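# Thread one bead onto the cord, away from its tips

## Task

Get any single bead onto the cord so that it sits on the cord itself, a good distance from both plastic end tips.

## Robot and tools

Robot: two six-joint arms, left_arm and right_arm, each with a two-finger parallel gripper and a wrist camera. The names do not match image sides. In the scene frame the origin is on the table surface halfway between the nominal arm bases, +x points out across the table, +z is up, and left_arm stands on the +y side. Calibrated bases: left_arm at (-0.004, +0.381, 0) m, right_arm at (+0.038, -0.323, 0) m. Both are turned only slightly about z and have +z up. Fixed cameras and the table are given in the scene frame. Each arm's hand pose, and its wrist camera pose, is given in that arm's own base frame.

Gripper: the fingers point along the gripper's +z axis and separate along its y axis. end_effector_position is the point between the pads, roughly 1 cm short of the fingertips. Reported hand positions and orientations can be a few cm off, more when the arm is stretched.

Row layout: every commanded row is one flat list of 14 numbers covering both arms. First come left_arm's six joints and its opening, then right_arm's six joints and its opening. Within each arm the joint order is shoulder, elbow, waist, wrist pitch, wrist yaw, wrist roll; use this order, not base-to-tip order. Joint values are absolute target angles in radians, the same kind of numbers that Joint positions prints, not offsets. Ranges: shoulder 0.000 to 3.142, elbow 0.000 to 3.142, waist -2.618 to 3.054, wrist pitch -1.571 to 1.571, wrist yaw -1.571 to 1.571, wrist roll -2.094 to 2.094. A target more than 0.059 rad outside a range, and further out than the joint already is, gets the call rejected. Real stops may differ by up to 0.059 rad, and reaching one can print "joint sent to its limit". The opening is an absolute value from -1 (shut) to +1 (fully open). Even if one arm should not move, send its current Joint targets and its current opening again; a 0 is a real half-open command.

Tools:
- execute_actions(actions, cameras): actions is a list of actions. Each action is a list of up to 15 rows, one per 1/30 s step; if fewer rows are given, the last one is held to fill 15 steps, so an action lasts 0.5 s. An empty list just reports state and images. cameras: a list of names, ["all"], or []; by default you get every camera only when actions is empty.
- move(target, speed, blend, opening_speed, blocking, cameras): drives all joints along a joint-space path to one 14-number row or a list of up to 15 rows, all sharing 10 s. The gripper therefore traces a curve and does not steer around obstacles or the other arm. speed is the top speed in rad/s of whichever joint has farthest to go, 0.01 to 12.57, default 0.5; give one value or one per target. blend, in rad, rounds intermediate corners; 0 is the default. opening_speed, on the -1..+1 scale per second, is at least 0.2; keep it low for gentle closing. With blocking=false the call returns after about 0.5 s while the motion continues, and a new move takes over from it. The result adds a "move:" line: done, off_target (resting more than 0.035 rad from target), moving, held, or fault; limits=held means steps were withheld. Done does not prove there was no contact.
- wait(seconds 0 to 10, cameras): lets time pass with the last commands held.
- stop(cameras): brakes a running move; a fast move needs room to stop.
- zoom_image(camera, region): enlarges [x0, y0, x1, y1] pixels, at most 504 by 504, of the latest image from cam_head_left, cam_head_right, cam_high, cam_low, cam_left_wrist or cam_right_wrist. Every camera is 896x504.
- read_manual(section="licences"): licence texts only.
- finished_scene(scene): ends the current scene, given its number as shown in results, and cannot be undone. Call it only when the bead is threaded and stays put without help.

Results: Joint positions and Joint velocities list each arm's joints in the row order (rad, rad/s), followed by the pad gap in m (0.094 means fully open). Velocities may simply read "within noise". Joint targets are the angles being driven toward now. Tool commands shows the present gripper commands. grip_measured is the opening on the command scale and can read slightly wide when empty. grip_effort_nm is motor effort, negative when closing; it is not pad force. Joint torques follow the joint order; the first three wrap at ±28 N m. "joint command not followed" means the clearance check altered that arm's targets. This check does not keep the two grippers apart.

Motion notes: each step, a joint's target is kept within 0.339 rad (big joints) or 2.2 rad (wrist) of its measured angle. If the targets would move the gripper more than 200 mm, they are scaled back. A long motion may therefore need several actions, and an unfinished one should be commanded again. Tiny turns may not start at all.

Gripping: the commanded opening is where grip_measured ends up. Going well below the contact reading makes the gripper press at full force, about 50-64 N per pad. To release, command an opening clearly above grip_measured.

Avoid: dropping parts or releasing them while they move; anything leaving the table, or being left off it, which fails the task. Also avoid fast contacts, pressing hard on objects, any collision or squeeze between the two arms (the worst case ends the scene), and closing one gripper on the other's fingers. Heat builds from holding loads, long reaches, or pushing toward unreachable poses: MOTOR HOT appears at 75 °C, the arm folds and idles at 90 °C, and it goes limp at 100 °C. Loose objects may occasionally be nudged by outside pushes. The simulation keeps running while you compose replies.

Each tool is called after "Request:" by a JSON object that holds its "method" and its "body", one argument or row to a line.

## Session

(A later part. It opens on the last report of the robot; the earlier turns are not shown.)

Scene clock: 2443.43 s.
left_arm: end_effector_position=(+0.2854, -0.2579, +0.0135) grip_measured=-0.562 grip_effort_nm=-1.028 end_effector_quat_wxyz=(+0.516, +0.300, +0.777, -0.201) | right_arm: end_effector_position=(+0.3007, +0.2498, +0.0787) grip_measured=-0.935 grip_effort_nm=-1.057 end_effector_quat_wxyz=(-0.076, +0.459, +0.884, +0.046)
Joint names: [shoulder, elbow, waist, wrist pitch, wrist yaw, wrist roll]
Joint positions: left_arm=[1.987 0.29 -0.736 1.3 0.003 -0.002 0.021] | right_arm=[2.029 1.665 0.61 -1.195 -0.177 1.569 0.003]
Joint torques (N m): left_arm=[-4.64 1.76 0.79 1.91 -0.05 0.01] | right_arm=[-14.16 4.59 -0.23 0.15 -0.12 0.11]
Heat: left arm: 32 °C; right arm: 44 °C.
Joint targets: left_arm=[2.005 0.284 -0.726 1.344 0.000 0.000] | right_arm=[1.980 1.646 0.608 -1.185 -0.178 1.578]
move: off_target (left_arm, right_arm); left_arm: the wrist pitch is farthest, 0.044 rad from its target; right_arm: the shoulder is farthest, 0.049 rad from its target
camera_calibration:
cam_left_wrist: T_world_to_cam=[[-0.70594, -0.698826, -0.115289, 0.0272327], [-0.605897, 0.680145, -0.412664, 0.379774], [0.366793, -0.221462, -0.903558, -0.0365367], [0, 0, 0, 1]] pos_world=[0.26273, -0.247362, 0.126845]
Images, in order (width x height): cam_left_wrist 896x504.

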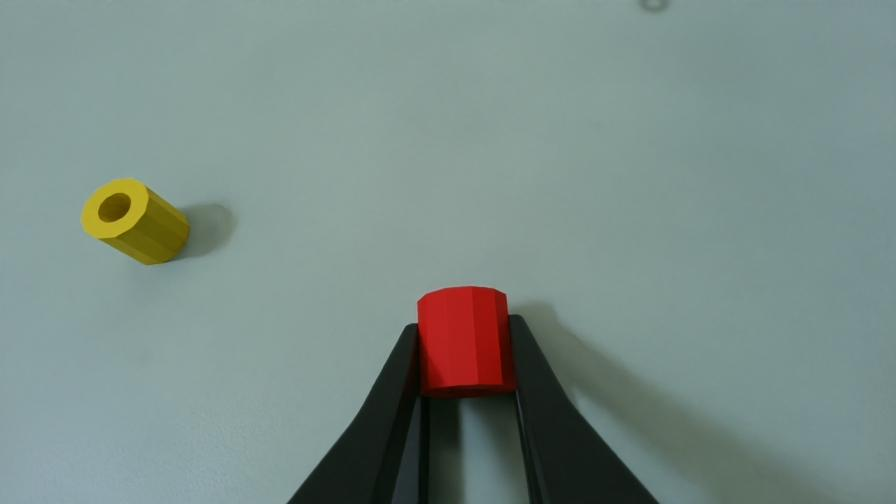

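Request:
{"method": "move", "body": {
  "target": [
    [1.895, 0.284, -0.726, 1.233, 0.0, 0.0, -0.68, 1.98, 1.646, 0.53, -1.185, -0.178, 1.578, -1.0],
    [2.163, 0.829, -1.000, 0.934, 0.0, 0.0, -0.68, 1.98, 1.646, 0.53, -1.185, -0.178, 1.578, -1.0]
  ],
  "speed": 0.3,
  "cameras": ["cam_left_wrist", "cam_low", "cam_right_wrist", "cam_high"]
}}

Scene clock: 2482.37 s.
left_arm: end_effector_position=(+0.2759, -0.4243, +0.0165) grip_measured=-0.563 grip_effort_nm=-1.033 end_effector_quat_wxyz=(+0.480, +0.400, +0.736, -0.263) | right_arm: end_effector_position=(+0.3198, +0.2250, +0.0787) grip_measured=-0.935 grip_effort_nm=-1.057 end_effector_quat_wxyz=(-0.075, +0.494, +0.865, +0.050)
Joint names: [shoulder, elbow, waist, wrist pitch, wrist yaw, wrist roll]
Joint positions: left_arm=[2.143 0.808 -0.995 0.921 0.004 -0.002 0.021] | right_arm=[2.029 1.665 0.529 -1.195 -0.179 1.569 0.003]
Joint torques (N m): left_arm=[-7.72 5.57 -0.42 1.64 -0.05 0.01] | right_arm=[-14.08 4.63 0.14 0.14 -0.1 0.08]
Heat: left arm: 34 °C; right arm: 45 °C.
Joint targets: left_arm=[2.163 0.829 -1.000 0.934 0.000 0.000] | right_arm=[1.980 1.646 0.530 -1.185 -0.178 1.578]
move: off_target (right_arm); right_arm: the shoulder is farthest, 0.049 rad from its target
camera_calibration:
cam_left_wrist: T_world_to_cam=[[-0.862664, -0.492727, -0.114153, 0.0352514], [-0.415005, 0.818586, -0.397099, 0.494305], [0.289106, -0.295189, -0.910649, -0.0768296], [0, 0, 0, 1]] pos_world=[0.257761, -0.409941, 0.130347]
cam_right_wrist: T_world_to_cam=[[-0.908315, -0.418244, 0.00597933, 0.386089], [-0.248224, 0.550473, 0.797098, -0.0820181], [-0.336673, 0.722532, -0.603821, 0.108577], [0, 0, 0, 1]] pos_world=[0.366886, 0.128178, 0.128629]
Images, in order (width x height): cam_high 896x504, cam_low 896x504, cam_left_wrist 896x504, cam_right_wrist 896x504.

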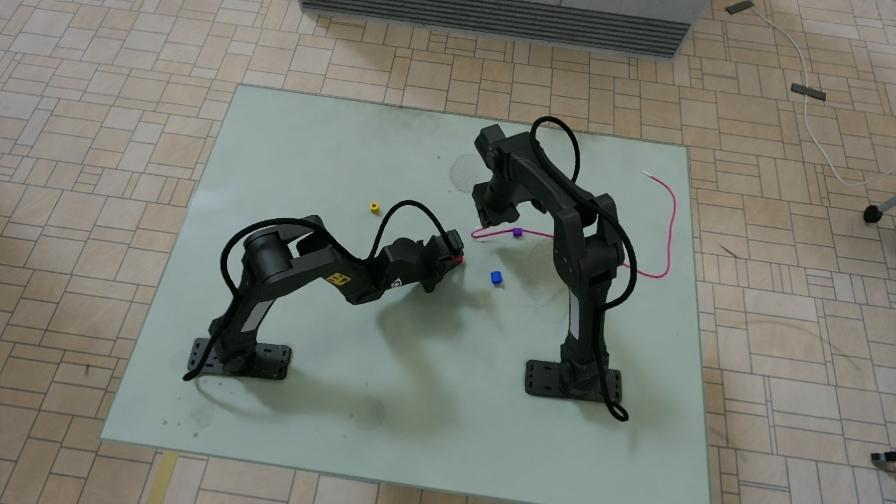

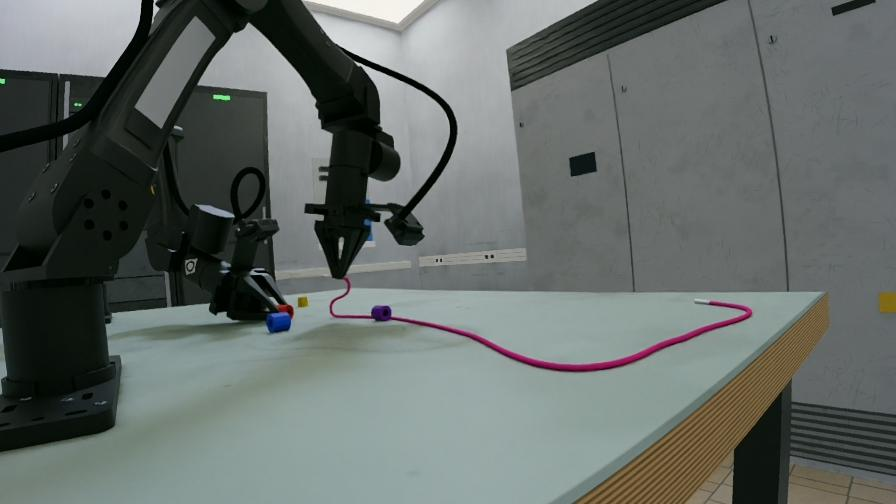

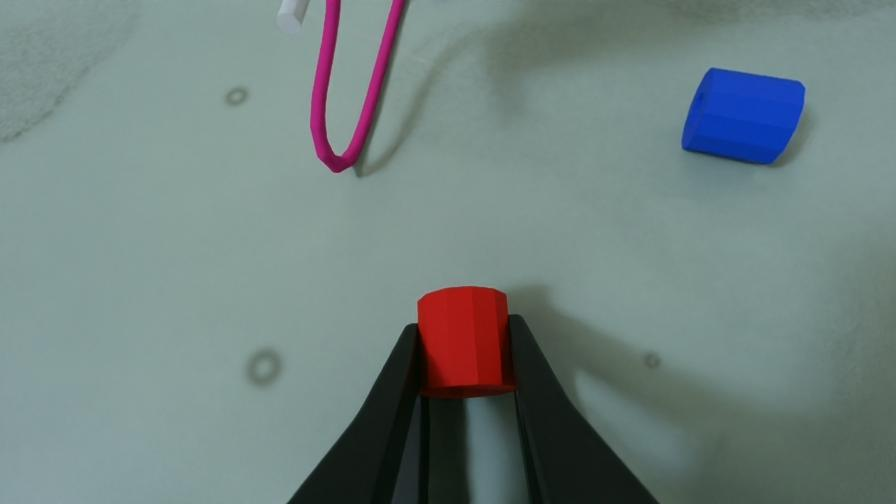

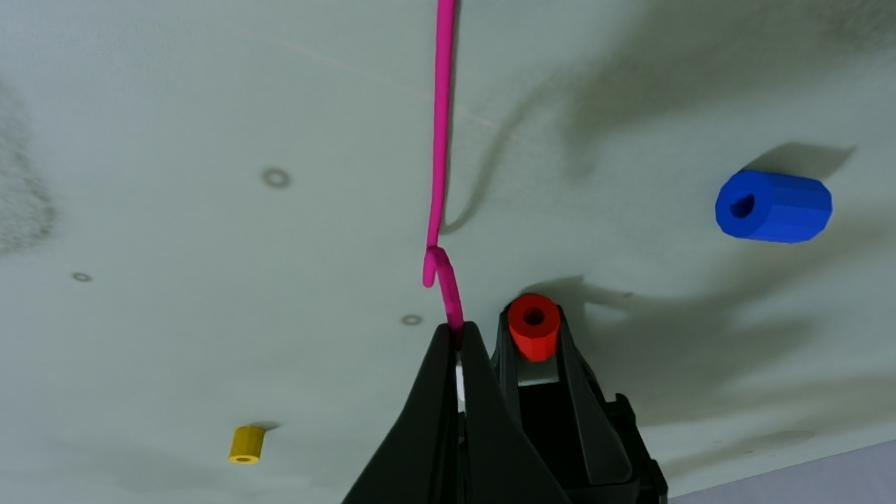

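Request:
{"method": "move", "body": {
  "target": [2.163, 0.829, -1.000, 0.934, 0.0, 0.0, -0.68, 2.093, 1.536, 0.53, -1.0225, -0.178, 1.578, -1.0],
  "speed": 0.25,
  "cameras": ["cam_left_wrist", "cam_low", "cam_right_wrist"]
}}

Request:
{"method": "zoom_image", "body": {
  "camera": "cam_low",
  "region": [240, 250, 380, 340]
}}

Scene clock: 2577.67 s.
left_arm: end_effector_position=(+0.2758, -0.4242, +0.0163) grip_measured=-0.563 grip_effort_nm=-1.028 end_effector_quat_wxyz=(+0.479, +0.400, +0.736, -0.263) | right_arm: end_effector_position=(+0.3216, +0.2260, +0.0309) grip_measured=-0.935 grip_effort_nm=-1.057 end_effector_quat_wxyz=(-0.076, +0.495, +0.864, +0.047)
Joint names: [shoulder, elbow, waist, wrist pitch, wrist yaw, wrist roll]
Joint positions: left_arm=[2.143 0.808 -0.995 0.919 0.004 -0.002 0.021] | right_arm=[2.082 1.55 0.529 -1.034 -0.179 1.569 0.003]
Joint torques (N m): left_arm=[-7.72 5.57 -0.4 1.64 -0.05 0.01] | right_arm=[-9.63 4.78 0.03 0.11 -0.08 0.1]
Heat: left arm: 34 °C; right arm: 45 °C.
Joint targets: left_arm=[2.163 0.829 -1.000 0.934 0.000 0.000] | right_arm=[2.093 1.536 0.530 -1.023 -0.178 1.578]
move: done
camera_calibration:
cam_left_wrist: T_world_to_cam=[[-0.862739, -0.492591, -0.114173, 0.0353061], [-0.415205, 0.818997, -0.396041, 0.494309], [0.288594, -0.294275, -0.911107, -0.0764458], [0, 0, 0, 1]] pos_world=[0.257762, -0.409942, 0.130147]
cam_right_wrist: T_world_to_cam=[[-0.908275, -0.418177, 0.0128464, 0.388133], [-0.243478, 0.553302, 0.796602, -0.046245], [-0.340229, 0.720406, -0.604367, 0.081215], [0, 0, 0, 1]] pos_world=[0.368903, 0.129388, 0.0809365]
Images, in order (width x height): cam_low 896x504, cam_left_wrist 896x504, cam_right_wrist 896x504.

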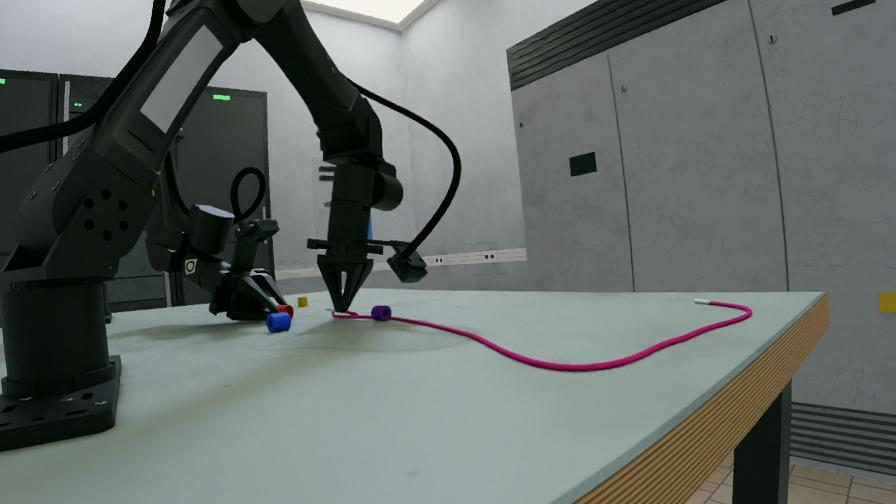

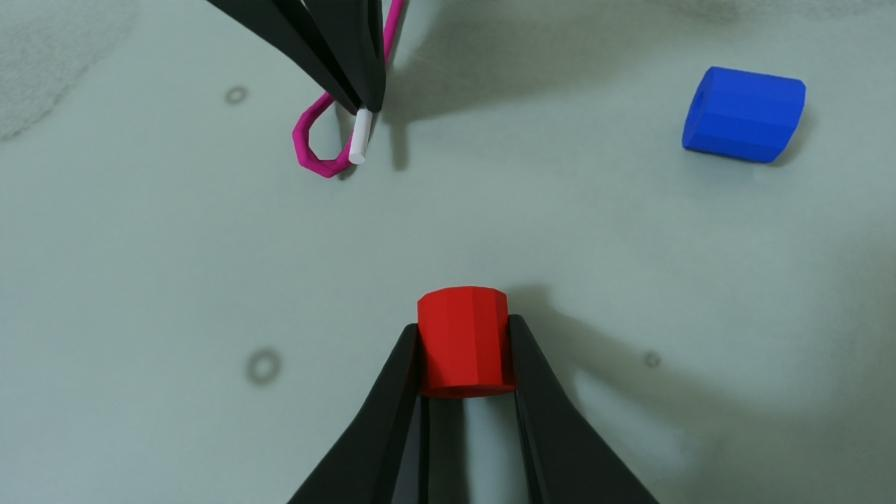

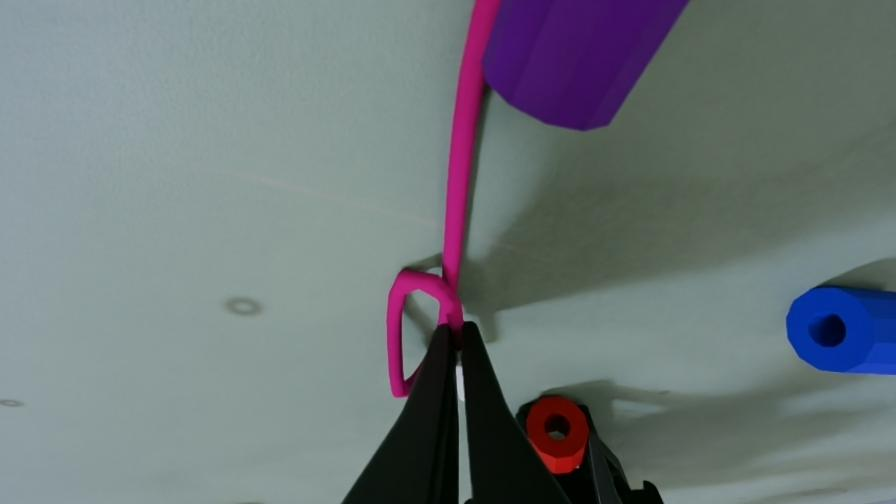

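Scaled by 3.600 from the camera's 896x504 image, which has a finer 1280x720 frame.

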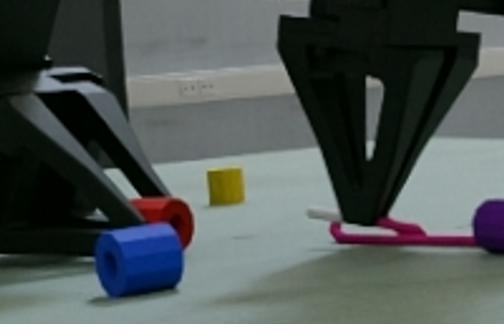

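Request:
{"method": "move", "body": {
  "target": [
    [2.163, 0.829, -1.000, 0.934, 0.0, 0.0, -0.68, 2.036, 1.534, 0.55, -1.02, -0.178, 1.58, -1.0],
    [2.163, 0.829, -1.000, 0.934, 0.0, 0.0, -0.68, 1.959, 1.408, 0.635, -0.964, -0.178, 1.605, -1.0]
  ],
  "speed": 0.12,
  "cameras": ["cam_left_wrist", "cam_low", "cam_right_wrist"]
}}

Request:
{"method": "zoom_image", "body": {
  "camera": "cam_low",
  "region": [240, 270, 360, 340]
}}

Request:
{"method": "zoom_image", "body": {
  "camera": "cam_left_wrist",
  "region": [340, 120, 580, 420]
}}

Request:
{"method": "zoom_image", "body": {
  "camera": "cam_right_wrist",
  "region": [380, 300, 620, 504]
}}

Scene clock: 2642.07 s.
left_arm: end_effector_position=(+0.2758, -0.4242, +0.0163) grip_measured=-0.563 grip_effort_nm=-1.023 end_effector_quat_wxyz=(+0.479, +0.400, +0.736, -0.263) | right_arm: end_effector_position=(+0.2823, +0.2459, +0.0290) grip_measured=-0.935 grip_effort_nm=-1.057 end_effector_quat_wxyz=(-0.077, +0.462, +0.882, +0.047)
Joint names: [shoulder, elbow, waist, wrist pitch, wrist yaw, wrist roll]
Joint positions: left_arm=[2.143 0.808 -0.995 0.919 0.004 -0.002 0.021] | right_arm=[2.004 1.426 0.629 -0.976 -0.179 1.596 0.003]
Joint torques (N m): left_arm=[-7.71 5.59 -0.4 1.65 -0.05 0] | right_arm=[-13.42 4.34 0.53 0.13 -0.09 0.1]
Heat: left arm: 34 °C; right arm: 42 °C.
Joint targets: left_arm=[2.163 0.829 -1.000 0.934 0.000 0.000] | right_arm=[1.959 1.408 0.635 -0.964 -0.178 1.605]
move: off_target (right_arm); right_arm: the shoulder is farthest, 0.045 rad from its target
camera_calibration:
cam_left_wrist: T_world_to_cam=[[-0.862739, -0.492591, -0.114173, 0.0353061], [-0.415205, 0.818997, -0.396041, 0.494309], [0.288594, -0.294275, -0.911107, -0.0764458], [0, 0, 0, 1]] pos_world=[0.257762, -0.409942, 0.130147]
cam_right_wrist: T_world_to_cam=[[-0.875099, -0.483912, 0.00549204, 0.367766], [-0.288232, 0.530284, 0.797321, -0.0470834], [-0.388746, 0.696152, -0.60353, 0.0719219], [0, 0, 0, 1]] pos_world=[0.33622, 0.152865, 0.0789278]
Images, in order (width x height): cam_low 896x504, cam_left_wrist 896x504, cam_right_wrist 896x504.

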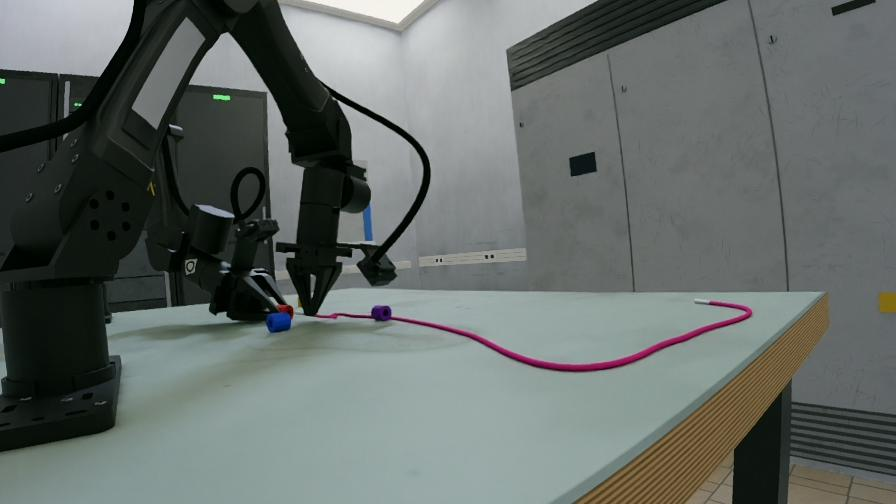

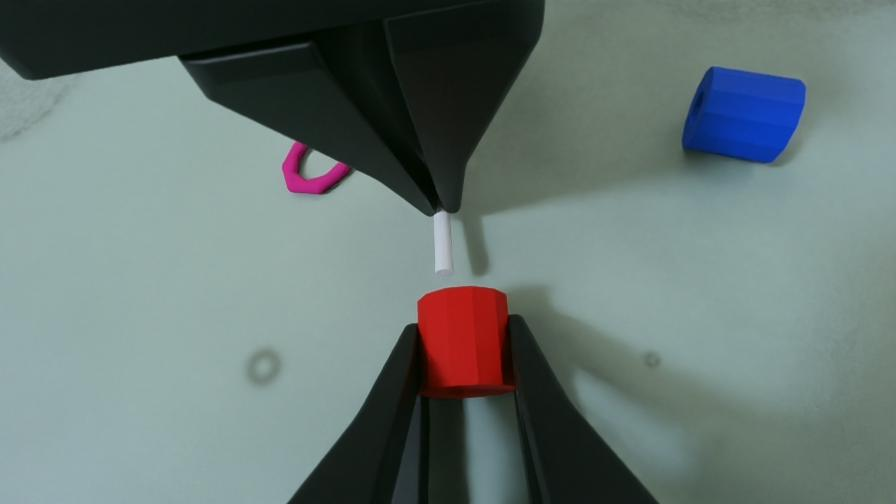

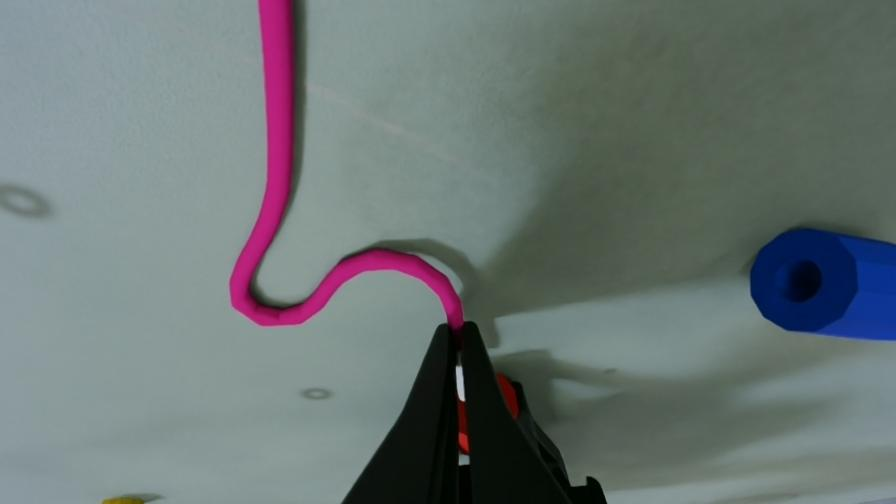

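Scaled by 4.200 from the camera's 896x504 image, which has a finer 1280x720 frame.

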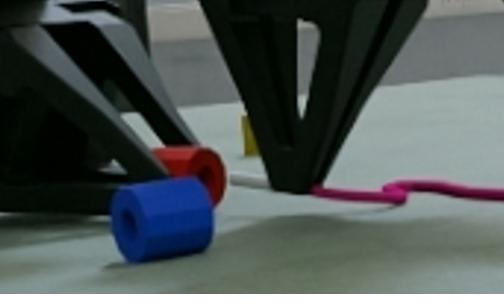

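Scaled by 1.680 from the camera's 896x504 image, which has a finer 1280x720 frame.

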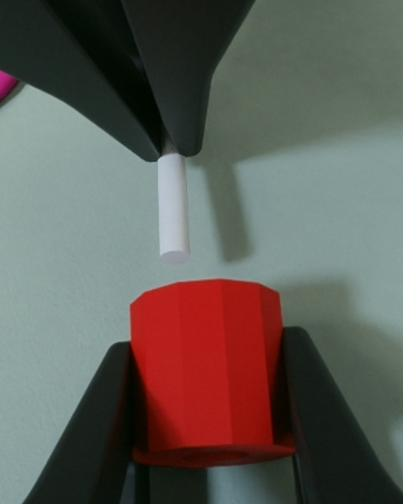

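Scaled by 2.100 from the camera's 896x504 image, which has a finer 1280x720 frame.

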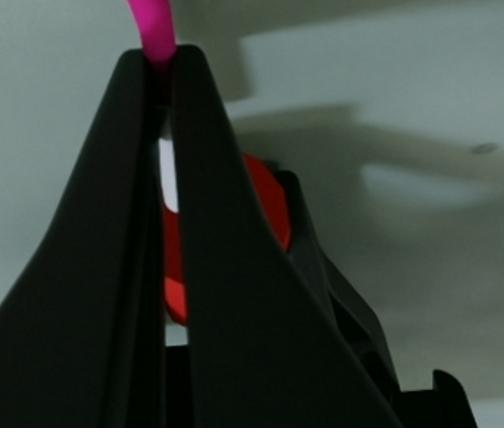

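Request:
{"method": "move", "body": {
  "target": [2.163, 0.829, -1.000, 0.934, 0.0, 0.0, -0.68, 1.940, 1.380, 0.635, -0.955, -0.178, 1.605, -1.0],
  "speed": 0.1,
  "cameras": ["cam_left_wrist", "cam_low"]
}}

Request:
{"method": "zoom_image", "body": {
  "camera": "cam_low",
  "region": [240, 270, 360, 340]
}}

Request:
{"method": "zoom_image", "body": {
  "camera": "cam_left_wrist",
  "region": [340, 120, 580, 420]
}}

Scene clock: 2672.33 s.
left_arm: end_effector_position=(+0.2758, -0.4242, +0.0163) grip_measured=-0.563 grip_effort_nm=-1.028 end_effector_quat_wxyz=(+0.479, +0.400, +0.736, -0.263) | right_arm: end_effector_position=(+0.2780, +0.2428, +0.0293) grip_measured=-0.935 grip_effort_nm=-1.057 end_effector_quat_wxyz=(-0.076, +0.462, +0.882, +0.048)
Joint names: [shoulder, elbow, waist, wrist pitch, wrist yaw, wrist roll]
Joint positions: left_arm=[2.143 0.808 -0.995 0.919 0.004 -0.002 0.021] | right_arm=[1.985 1.399 0.629 -0.967 -0.179 1.596 0.003]
Joint torques (N m): left_arm=[-7.72 5.59 -0.4 1.64 -0.04 0.01] | right_arm=[-13.18 4.31 0.55 0.16 -0.11 0.11]
Heat: left arm: 34 °C; right arm: 48 °C.
Joint targets: left_arm=[2.163 0.829 -1.000 0.934 0.000 0.000] | right_arm=[1.940 1.380 0.635 -0.955 -0.178 1.605]
move: off_target (right_arm); right_arm: the shoulder is farthest, 0.045 rad from its target
camera_calibration:
cam_left_wrist: T_world_to_cam=[[-0.862739, -0.492591, -0.114173, 0.0353061], [-0.415205, 0.818997, -0.396041, 0.494309], [0.288594, -0.294275, -0.911107, -0.0764458], [0, 0, 0, 1]] pos_world=[0.257762, -0.409942, 0.130147]
Images, in order (width x height): cam_low 896x504, cam_left_wrist 896x504.

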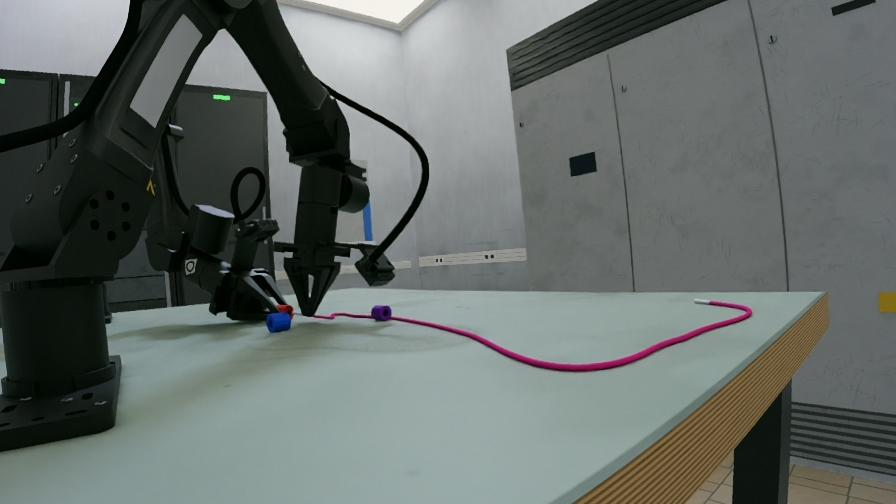

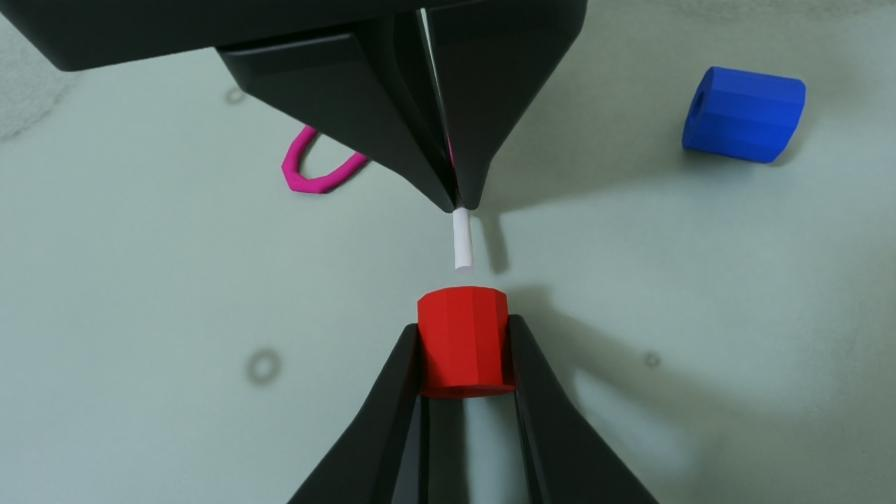

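Scaled by 4.200 from the camera's 896x504 image, which has a finer 1280x720 frame.

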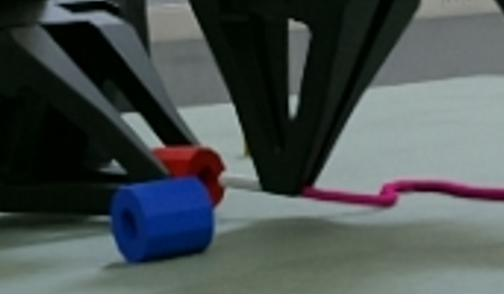

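Scaled by 1.680 from the camera's 896x504 image, which has a finer 1280x720 frame.

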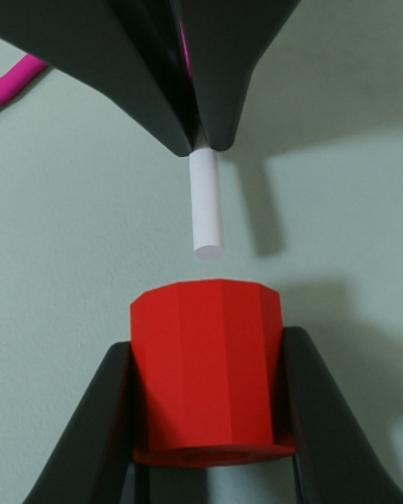

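Request:
{"method": "move", "body": {
  "target": [
    [2.163, 0.829, -1.000, 0.934, 0.0, 0.0, -0.68, 1.997, 1.434, 0.636, -0.975, -0.178, 1.605, -1.0],
    [2.163, 0.829, -1.000, 0.934, 0.0, 0.0, -0.68, 2.008, 1.450, 0.679, -0.980, -0.178, 1.647, -1.0]
  ],
  "speed": 0.06,
  "cameras": ["cam_left_wrist", "cam_low"]
}}

Request:
{"method": "zoom_image", "body": {
  "camera": "cam_low",
  "region": [240, 270, 360, 340]
}}

Request:
{"method": "zoom_image", "body": {
  "camera": "cam_left_wrist",
  "region": [340, 120, 580, 420]
}}

Scene clock: 2706.53 s.
left_arm: end_effector_position=(+0.2758, -0.4242, +0.0163) grip_measured=-0.563 grip_effort_nm=-1.023 end_effector_quat_wxyz=(+0.479, +0.400, +0.736, -0.263) | right_arm: end_effector_position=(+0.2708, +0.2572, +0.0311) grip_measured=-0.935 grip_effort_nm=-1.057 end_effector_quat_wxyz=(-0.076, +0.461, +0.883, +0.049)
Joint names: [shoulder, elbow, waist, wrist pitch, wrist yaw, wrist roll]
Joint positions: left_arm=[2.143 0.808 -0.995 0.919 0.004 -0.002 0.021] | right_arm=[1.989 1.412 0.672 -0.966 -0.179 1.637 0.003]
Joint torques (N m): left_arm=[-7.72 5.57 -0.4 1.65 -0.05 0.01] | right_arm=[-8.16 8.76 0.75 -0.07 -0.11 0.1]
Heat: left arm: 34 °C; right arm: 41 °C.
Joint targets: left_arm=[2.163 0.829 -1.000 0.934 0.000 0.000] | right_arm=[2.008 1.450 0.679 -0.980 -0.178 1.647]
move: off_target (right_arm); right_arm: the elbow is farthest, 0.038 rad from its target
camera_calibration:
cam_left_wrist: T_world_to_cam=[[-0.862739, -0.492591, -0.114173, 0.0353061], [-0.415205, 0.818997, -0.396041, 0.494309], [0.288594, -0.294275, -0.911107, -0.0764458], [0, 0, 0, 1]] pos_world=[0.257762, -0.409942, 0.130147]
Images, in order (width x height): cam_low 896x504, cam_left_wrist 896x504.

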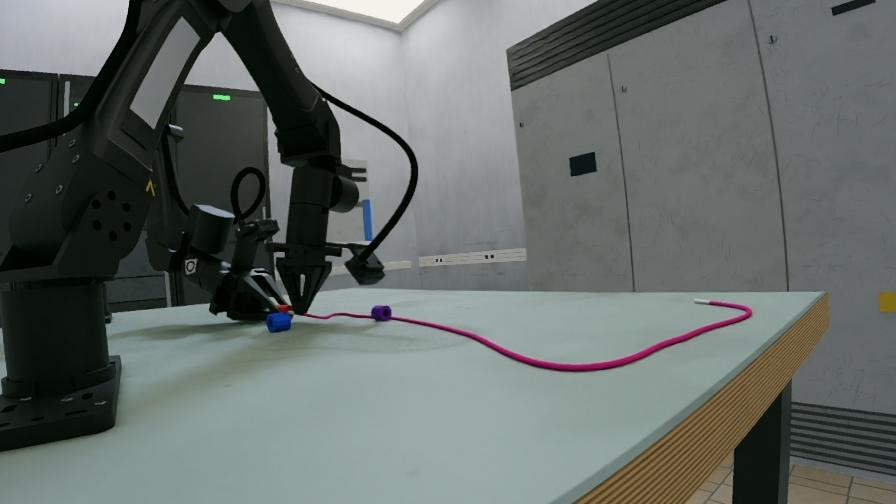

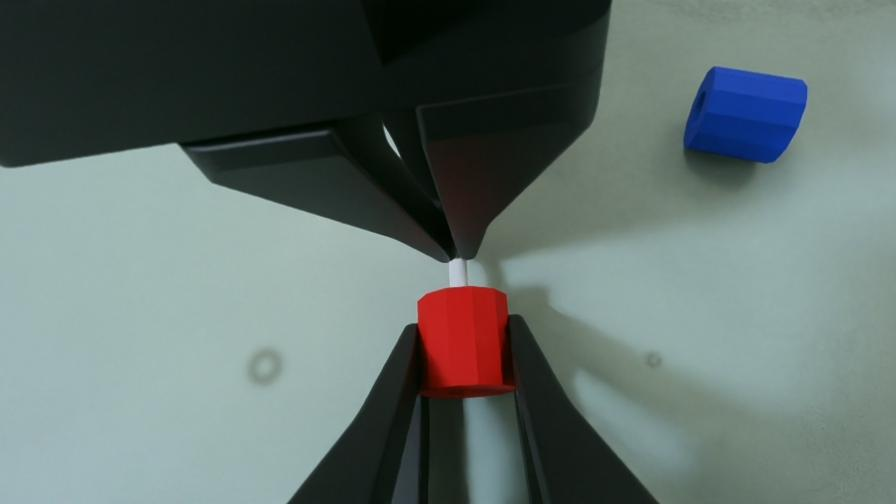

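Scaled by 4.200 from the camera's 896x504 image, which has a finer 1280x720 frame.

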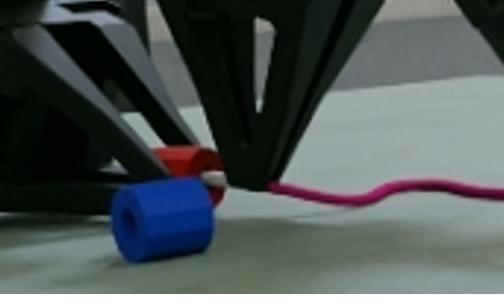

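Scaled by 1.680 from the camera's 896x504 image, which has a finer 1280x720 frame.

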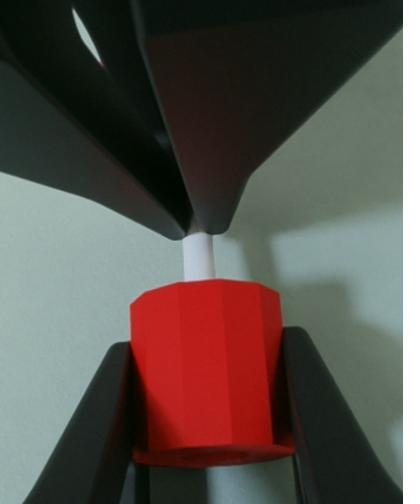

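Request:
{"method": "move", "body": {
  "target": [2.163, 0.829, -1.000, 0.934, 0.0, 0.0, -0.68, 2.018, 1.456, 0.728, -0.980, -0.178, 1.694, -1.0],
  "speed": 0.06,
  "cameras": ["cam_left_wrist", "cam_low"]
}}

Request:
{"method": "zoom_image", "body": {
  "camera": "cam_low",
  "region": [240, 270, 360, 340]
}}

Request:
{"method": "zoom_image", "body": {
  "camera": "cam_left_wrist",
  "region": [340, 200, 580, 500]
}}

Scene clock: 2723.50 s.
left_arm: end_effector_position=(+0.2755, -0.4237, +0.0150) grip_measured=-0.563 grip_effort_nm=-1.033 end_effector_quat_wxyz=(+0.477, +0.401, +0.737, -0.261) | right_arm: end_effector_position=(+0.2625, +0.2660, +0.0285) grip_measured=-0.935 grip_effort_nm=-1.057 end_effector_quat_wxyz=(-0.074, +0.466, +0.881, +0.041)
Joint names: [shoulder, elbow, waist, wrist pitch, wrist yaw, wrist roll]
Joint positions: left_arm=[2.143 0.808 -0.995 0.914 0.004 -0.002 0.021] | right_arm=[1.998 1.416 0.71 -0.966 -0.168 1.684 0.003]
Joint torques (N m): left_arm=[-7.72 5.59 -0.4 1.7 -0.05 0] | right_arm=[-8.21 8.84 1.62 -0.08 -0.21 0.07]
Heat: left arm: 34 °C; right arm: 40 °C.
Joint targets: left_arm=[2.163 0.829 -1.000 0.934 0.000 0.000] | right_arm=[2.018 1.456 0.728 -0.980 -0.178 1.694]
move: off_target (right_arm); right_arm: the elbow is farthest, 0.040 rad from its target
camera_calibration:
cam_left_wrist: T_world_to_cam=[[-0.863081, -0.49208, -0.113791, 0.0353688], [-0.416492, 0.820869, -0.390779, 0.494341], [0.285702, -0.28988, -0.913424, -0.0747241], [0, 0, 0, 1]] pos_world=[0.257764, -0.410046, 0.128948]
Images, in order (width x height): cam_low 896x504, cam_left_wrist 896x504.

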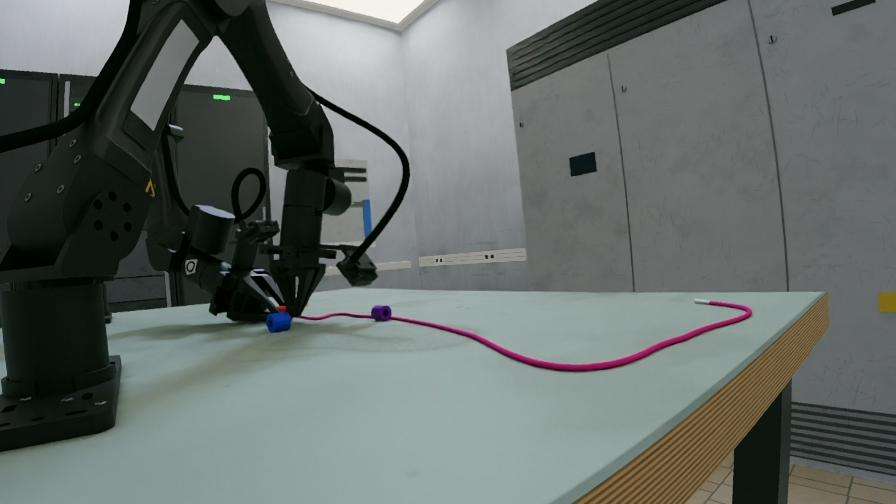

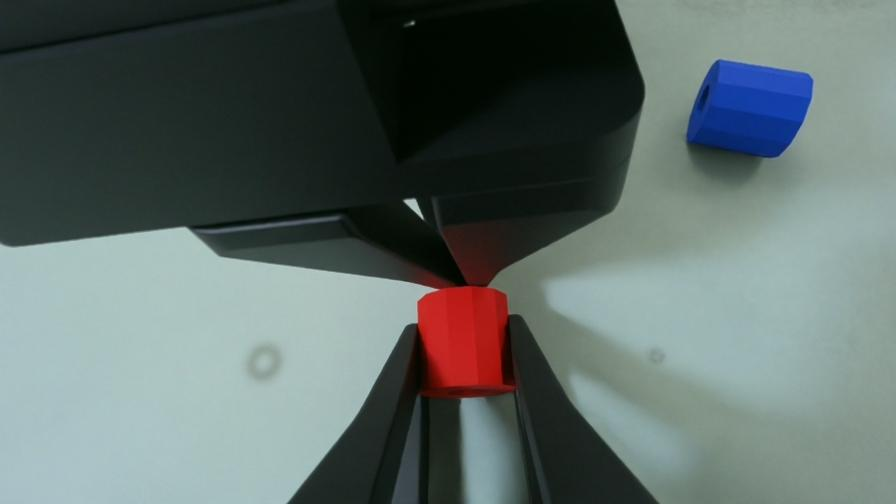

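Scaled by 4.200 from the camera's 896x504 image, which has a finer 1280x720 frame.

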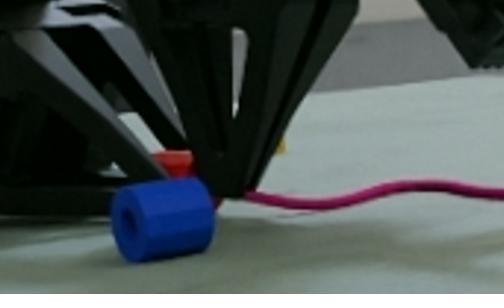

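Scaled by 1.680 from the camera's 896x504 image, which has a finer 1280x720 frame.

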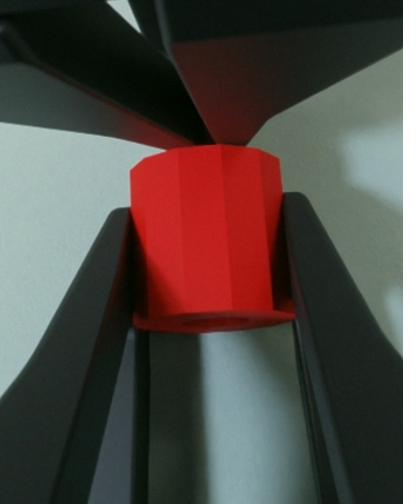

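Request:
{"method": "move", "body": {
  "target": [2.163, 0.829, -1.000, 0.934, 0.0, 0.0, -0.68, 2.018, 1.456, 0.686, -0.980, -0.178, 1.665, -1.0],
  "speed": 0.06,
  "cameras": ["cam_left_wrist", "cam_low", "cam_right_wrist"]
}}

Request:
{"method": "zoom_image", "body": {
  "camera": "cam_low",
  "region": [240, 270, 360, 340]
}}

Request:
{"method": "zoom_image", "body": {
  "camera": "cam_left_wrist",
  "region": [340, 200, 580, 500]
}}

Request:
{"method": "zoom_image", "body": {
  "camera": "cam_right_wrist",
  "region": [380, 300, 620, 504]
}}

Scene clock: 2736.63 s.
left_arm: end_effector_position=(+0.2755, -0.4237, +0.0150) grip_measured=-0.563 grip_effort_nm=-1.033 end_effector_quat_wxyz=(+0.477, +0.401, +0.737, -0.261) | right_arm: end_effector_position=(+0.2655, +0.2632, +0.0288) grip_measured=-0.935 grip_effort_nm=-1.057 end_effector_quat_wxyz=(-0.077, +0.464, +0.881, +0.044)
Joint names: [shoulder, elbow, waist, wrist pitch, wrist yaw, wrist roll]
Joint positions: left_arm=[2.143 0.808 -0.995 0.914 0.004 -0.002 0.021] | right_arm=[1.998 1.416 0.695 -0.966 -0.176 1.666 0.003]
Joint torques (N m): left_arm=[-7.71 5.56 -0.4 1.69 -0.05 0] | right_arm=[-8.2 8.87 -0.79 -0.08 -0.11 0.01]
Heat: left arm: 33 °C; right arm: 41 °C.
Joint targets: left_arm=[2.163 0.829 -1.000 0.934 0.000 0.000] | right_arm=[2.018 1.456 0.686 -0.980 -0.178 1.665]
move: off_target (right_arm); right_arm: the elbow is farthest, 0.040 rad from its target
camera_calibration:
cam_left_wrist: T_world_to_cam=[[-0.863081, -0.49208, -0.113791, 0.0353688], [-0.416492, 0.820869, -0.390779, 0.494341], [0.285702, -0.28988, -0.913424, -0.0747241], [0, 0, 0, 1]] pos_world=[0.257764, -0.410046, 0.128948]
cam_right_wrist: T_world_to_cam=[[-0.876947, -0.480439, 0.0119174, 0.360852], [-0.282691, 0.535734, 0.79566, -0.0637093], [-0.388651, 0.694383, -0.605626, 0.0537421], [0, 0, 0, 1]] pos_world=[0.319325, 0.170181, 0.0789381]
Images, in order (width x height): cam_low 896x504, cam_left_wrist 896x504, cam_right_wrist 896x504.

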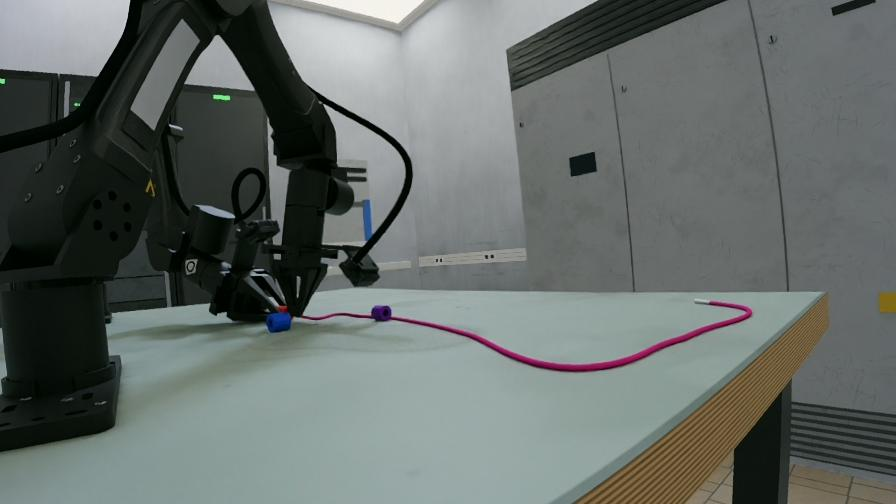

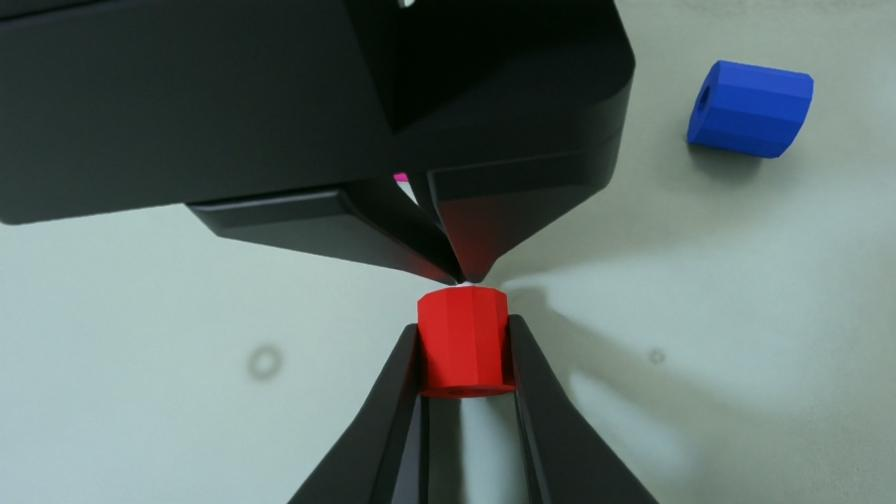

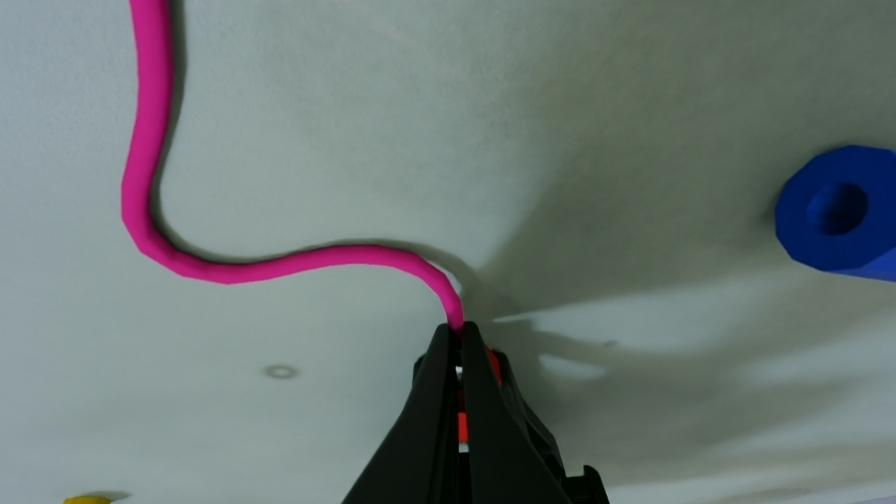

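Scaled by 4.200 from the camera's 896x504 image, which has a finer 1280x720 frame.

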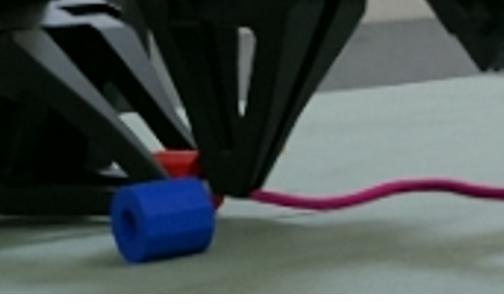

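Scaled by 1.680 from the camera's 896x504 image, which has a finer 1280x720 frame.

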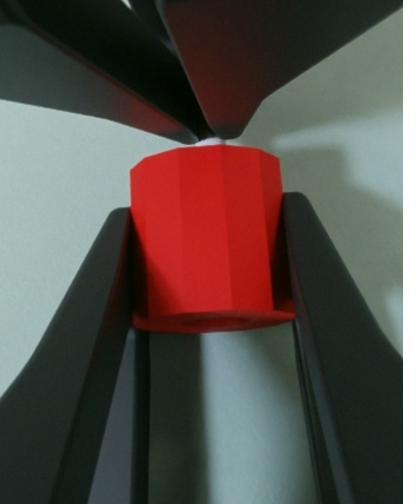

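Scaled by 2.100 from the camera's 896x504 image, which has a finer 1280x720 frame.

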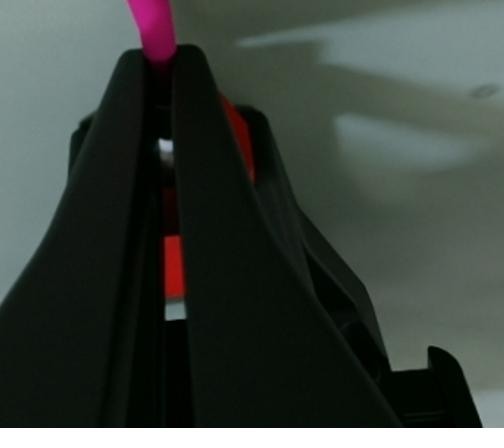

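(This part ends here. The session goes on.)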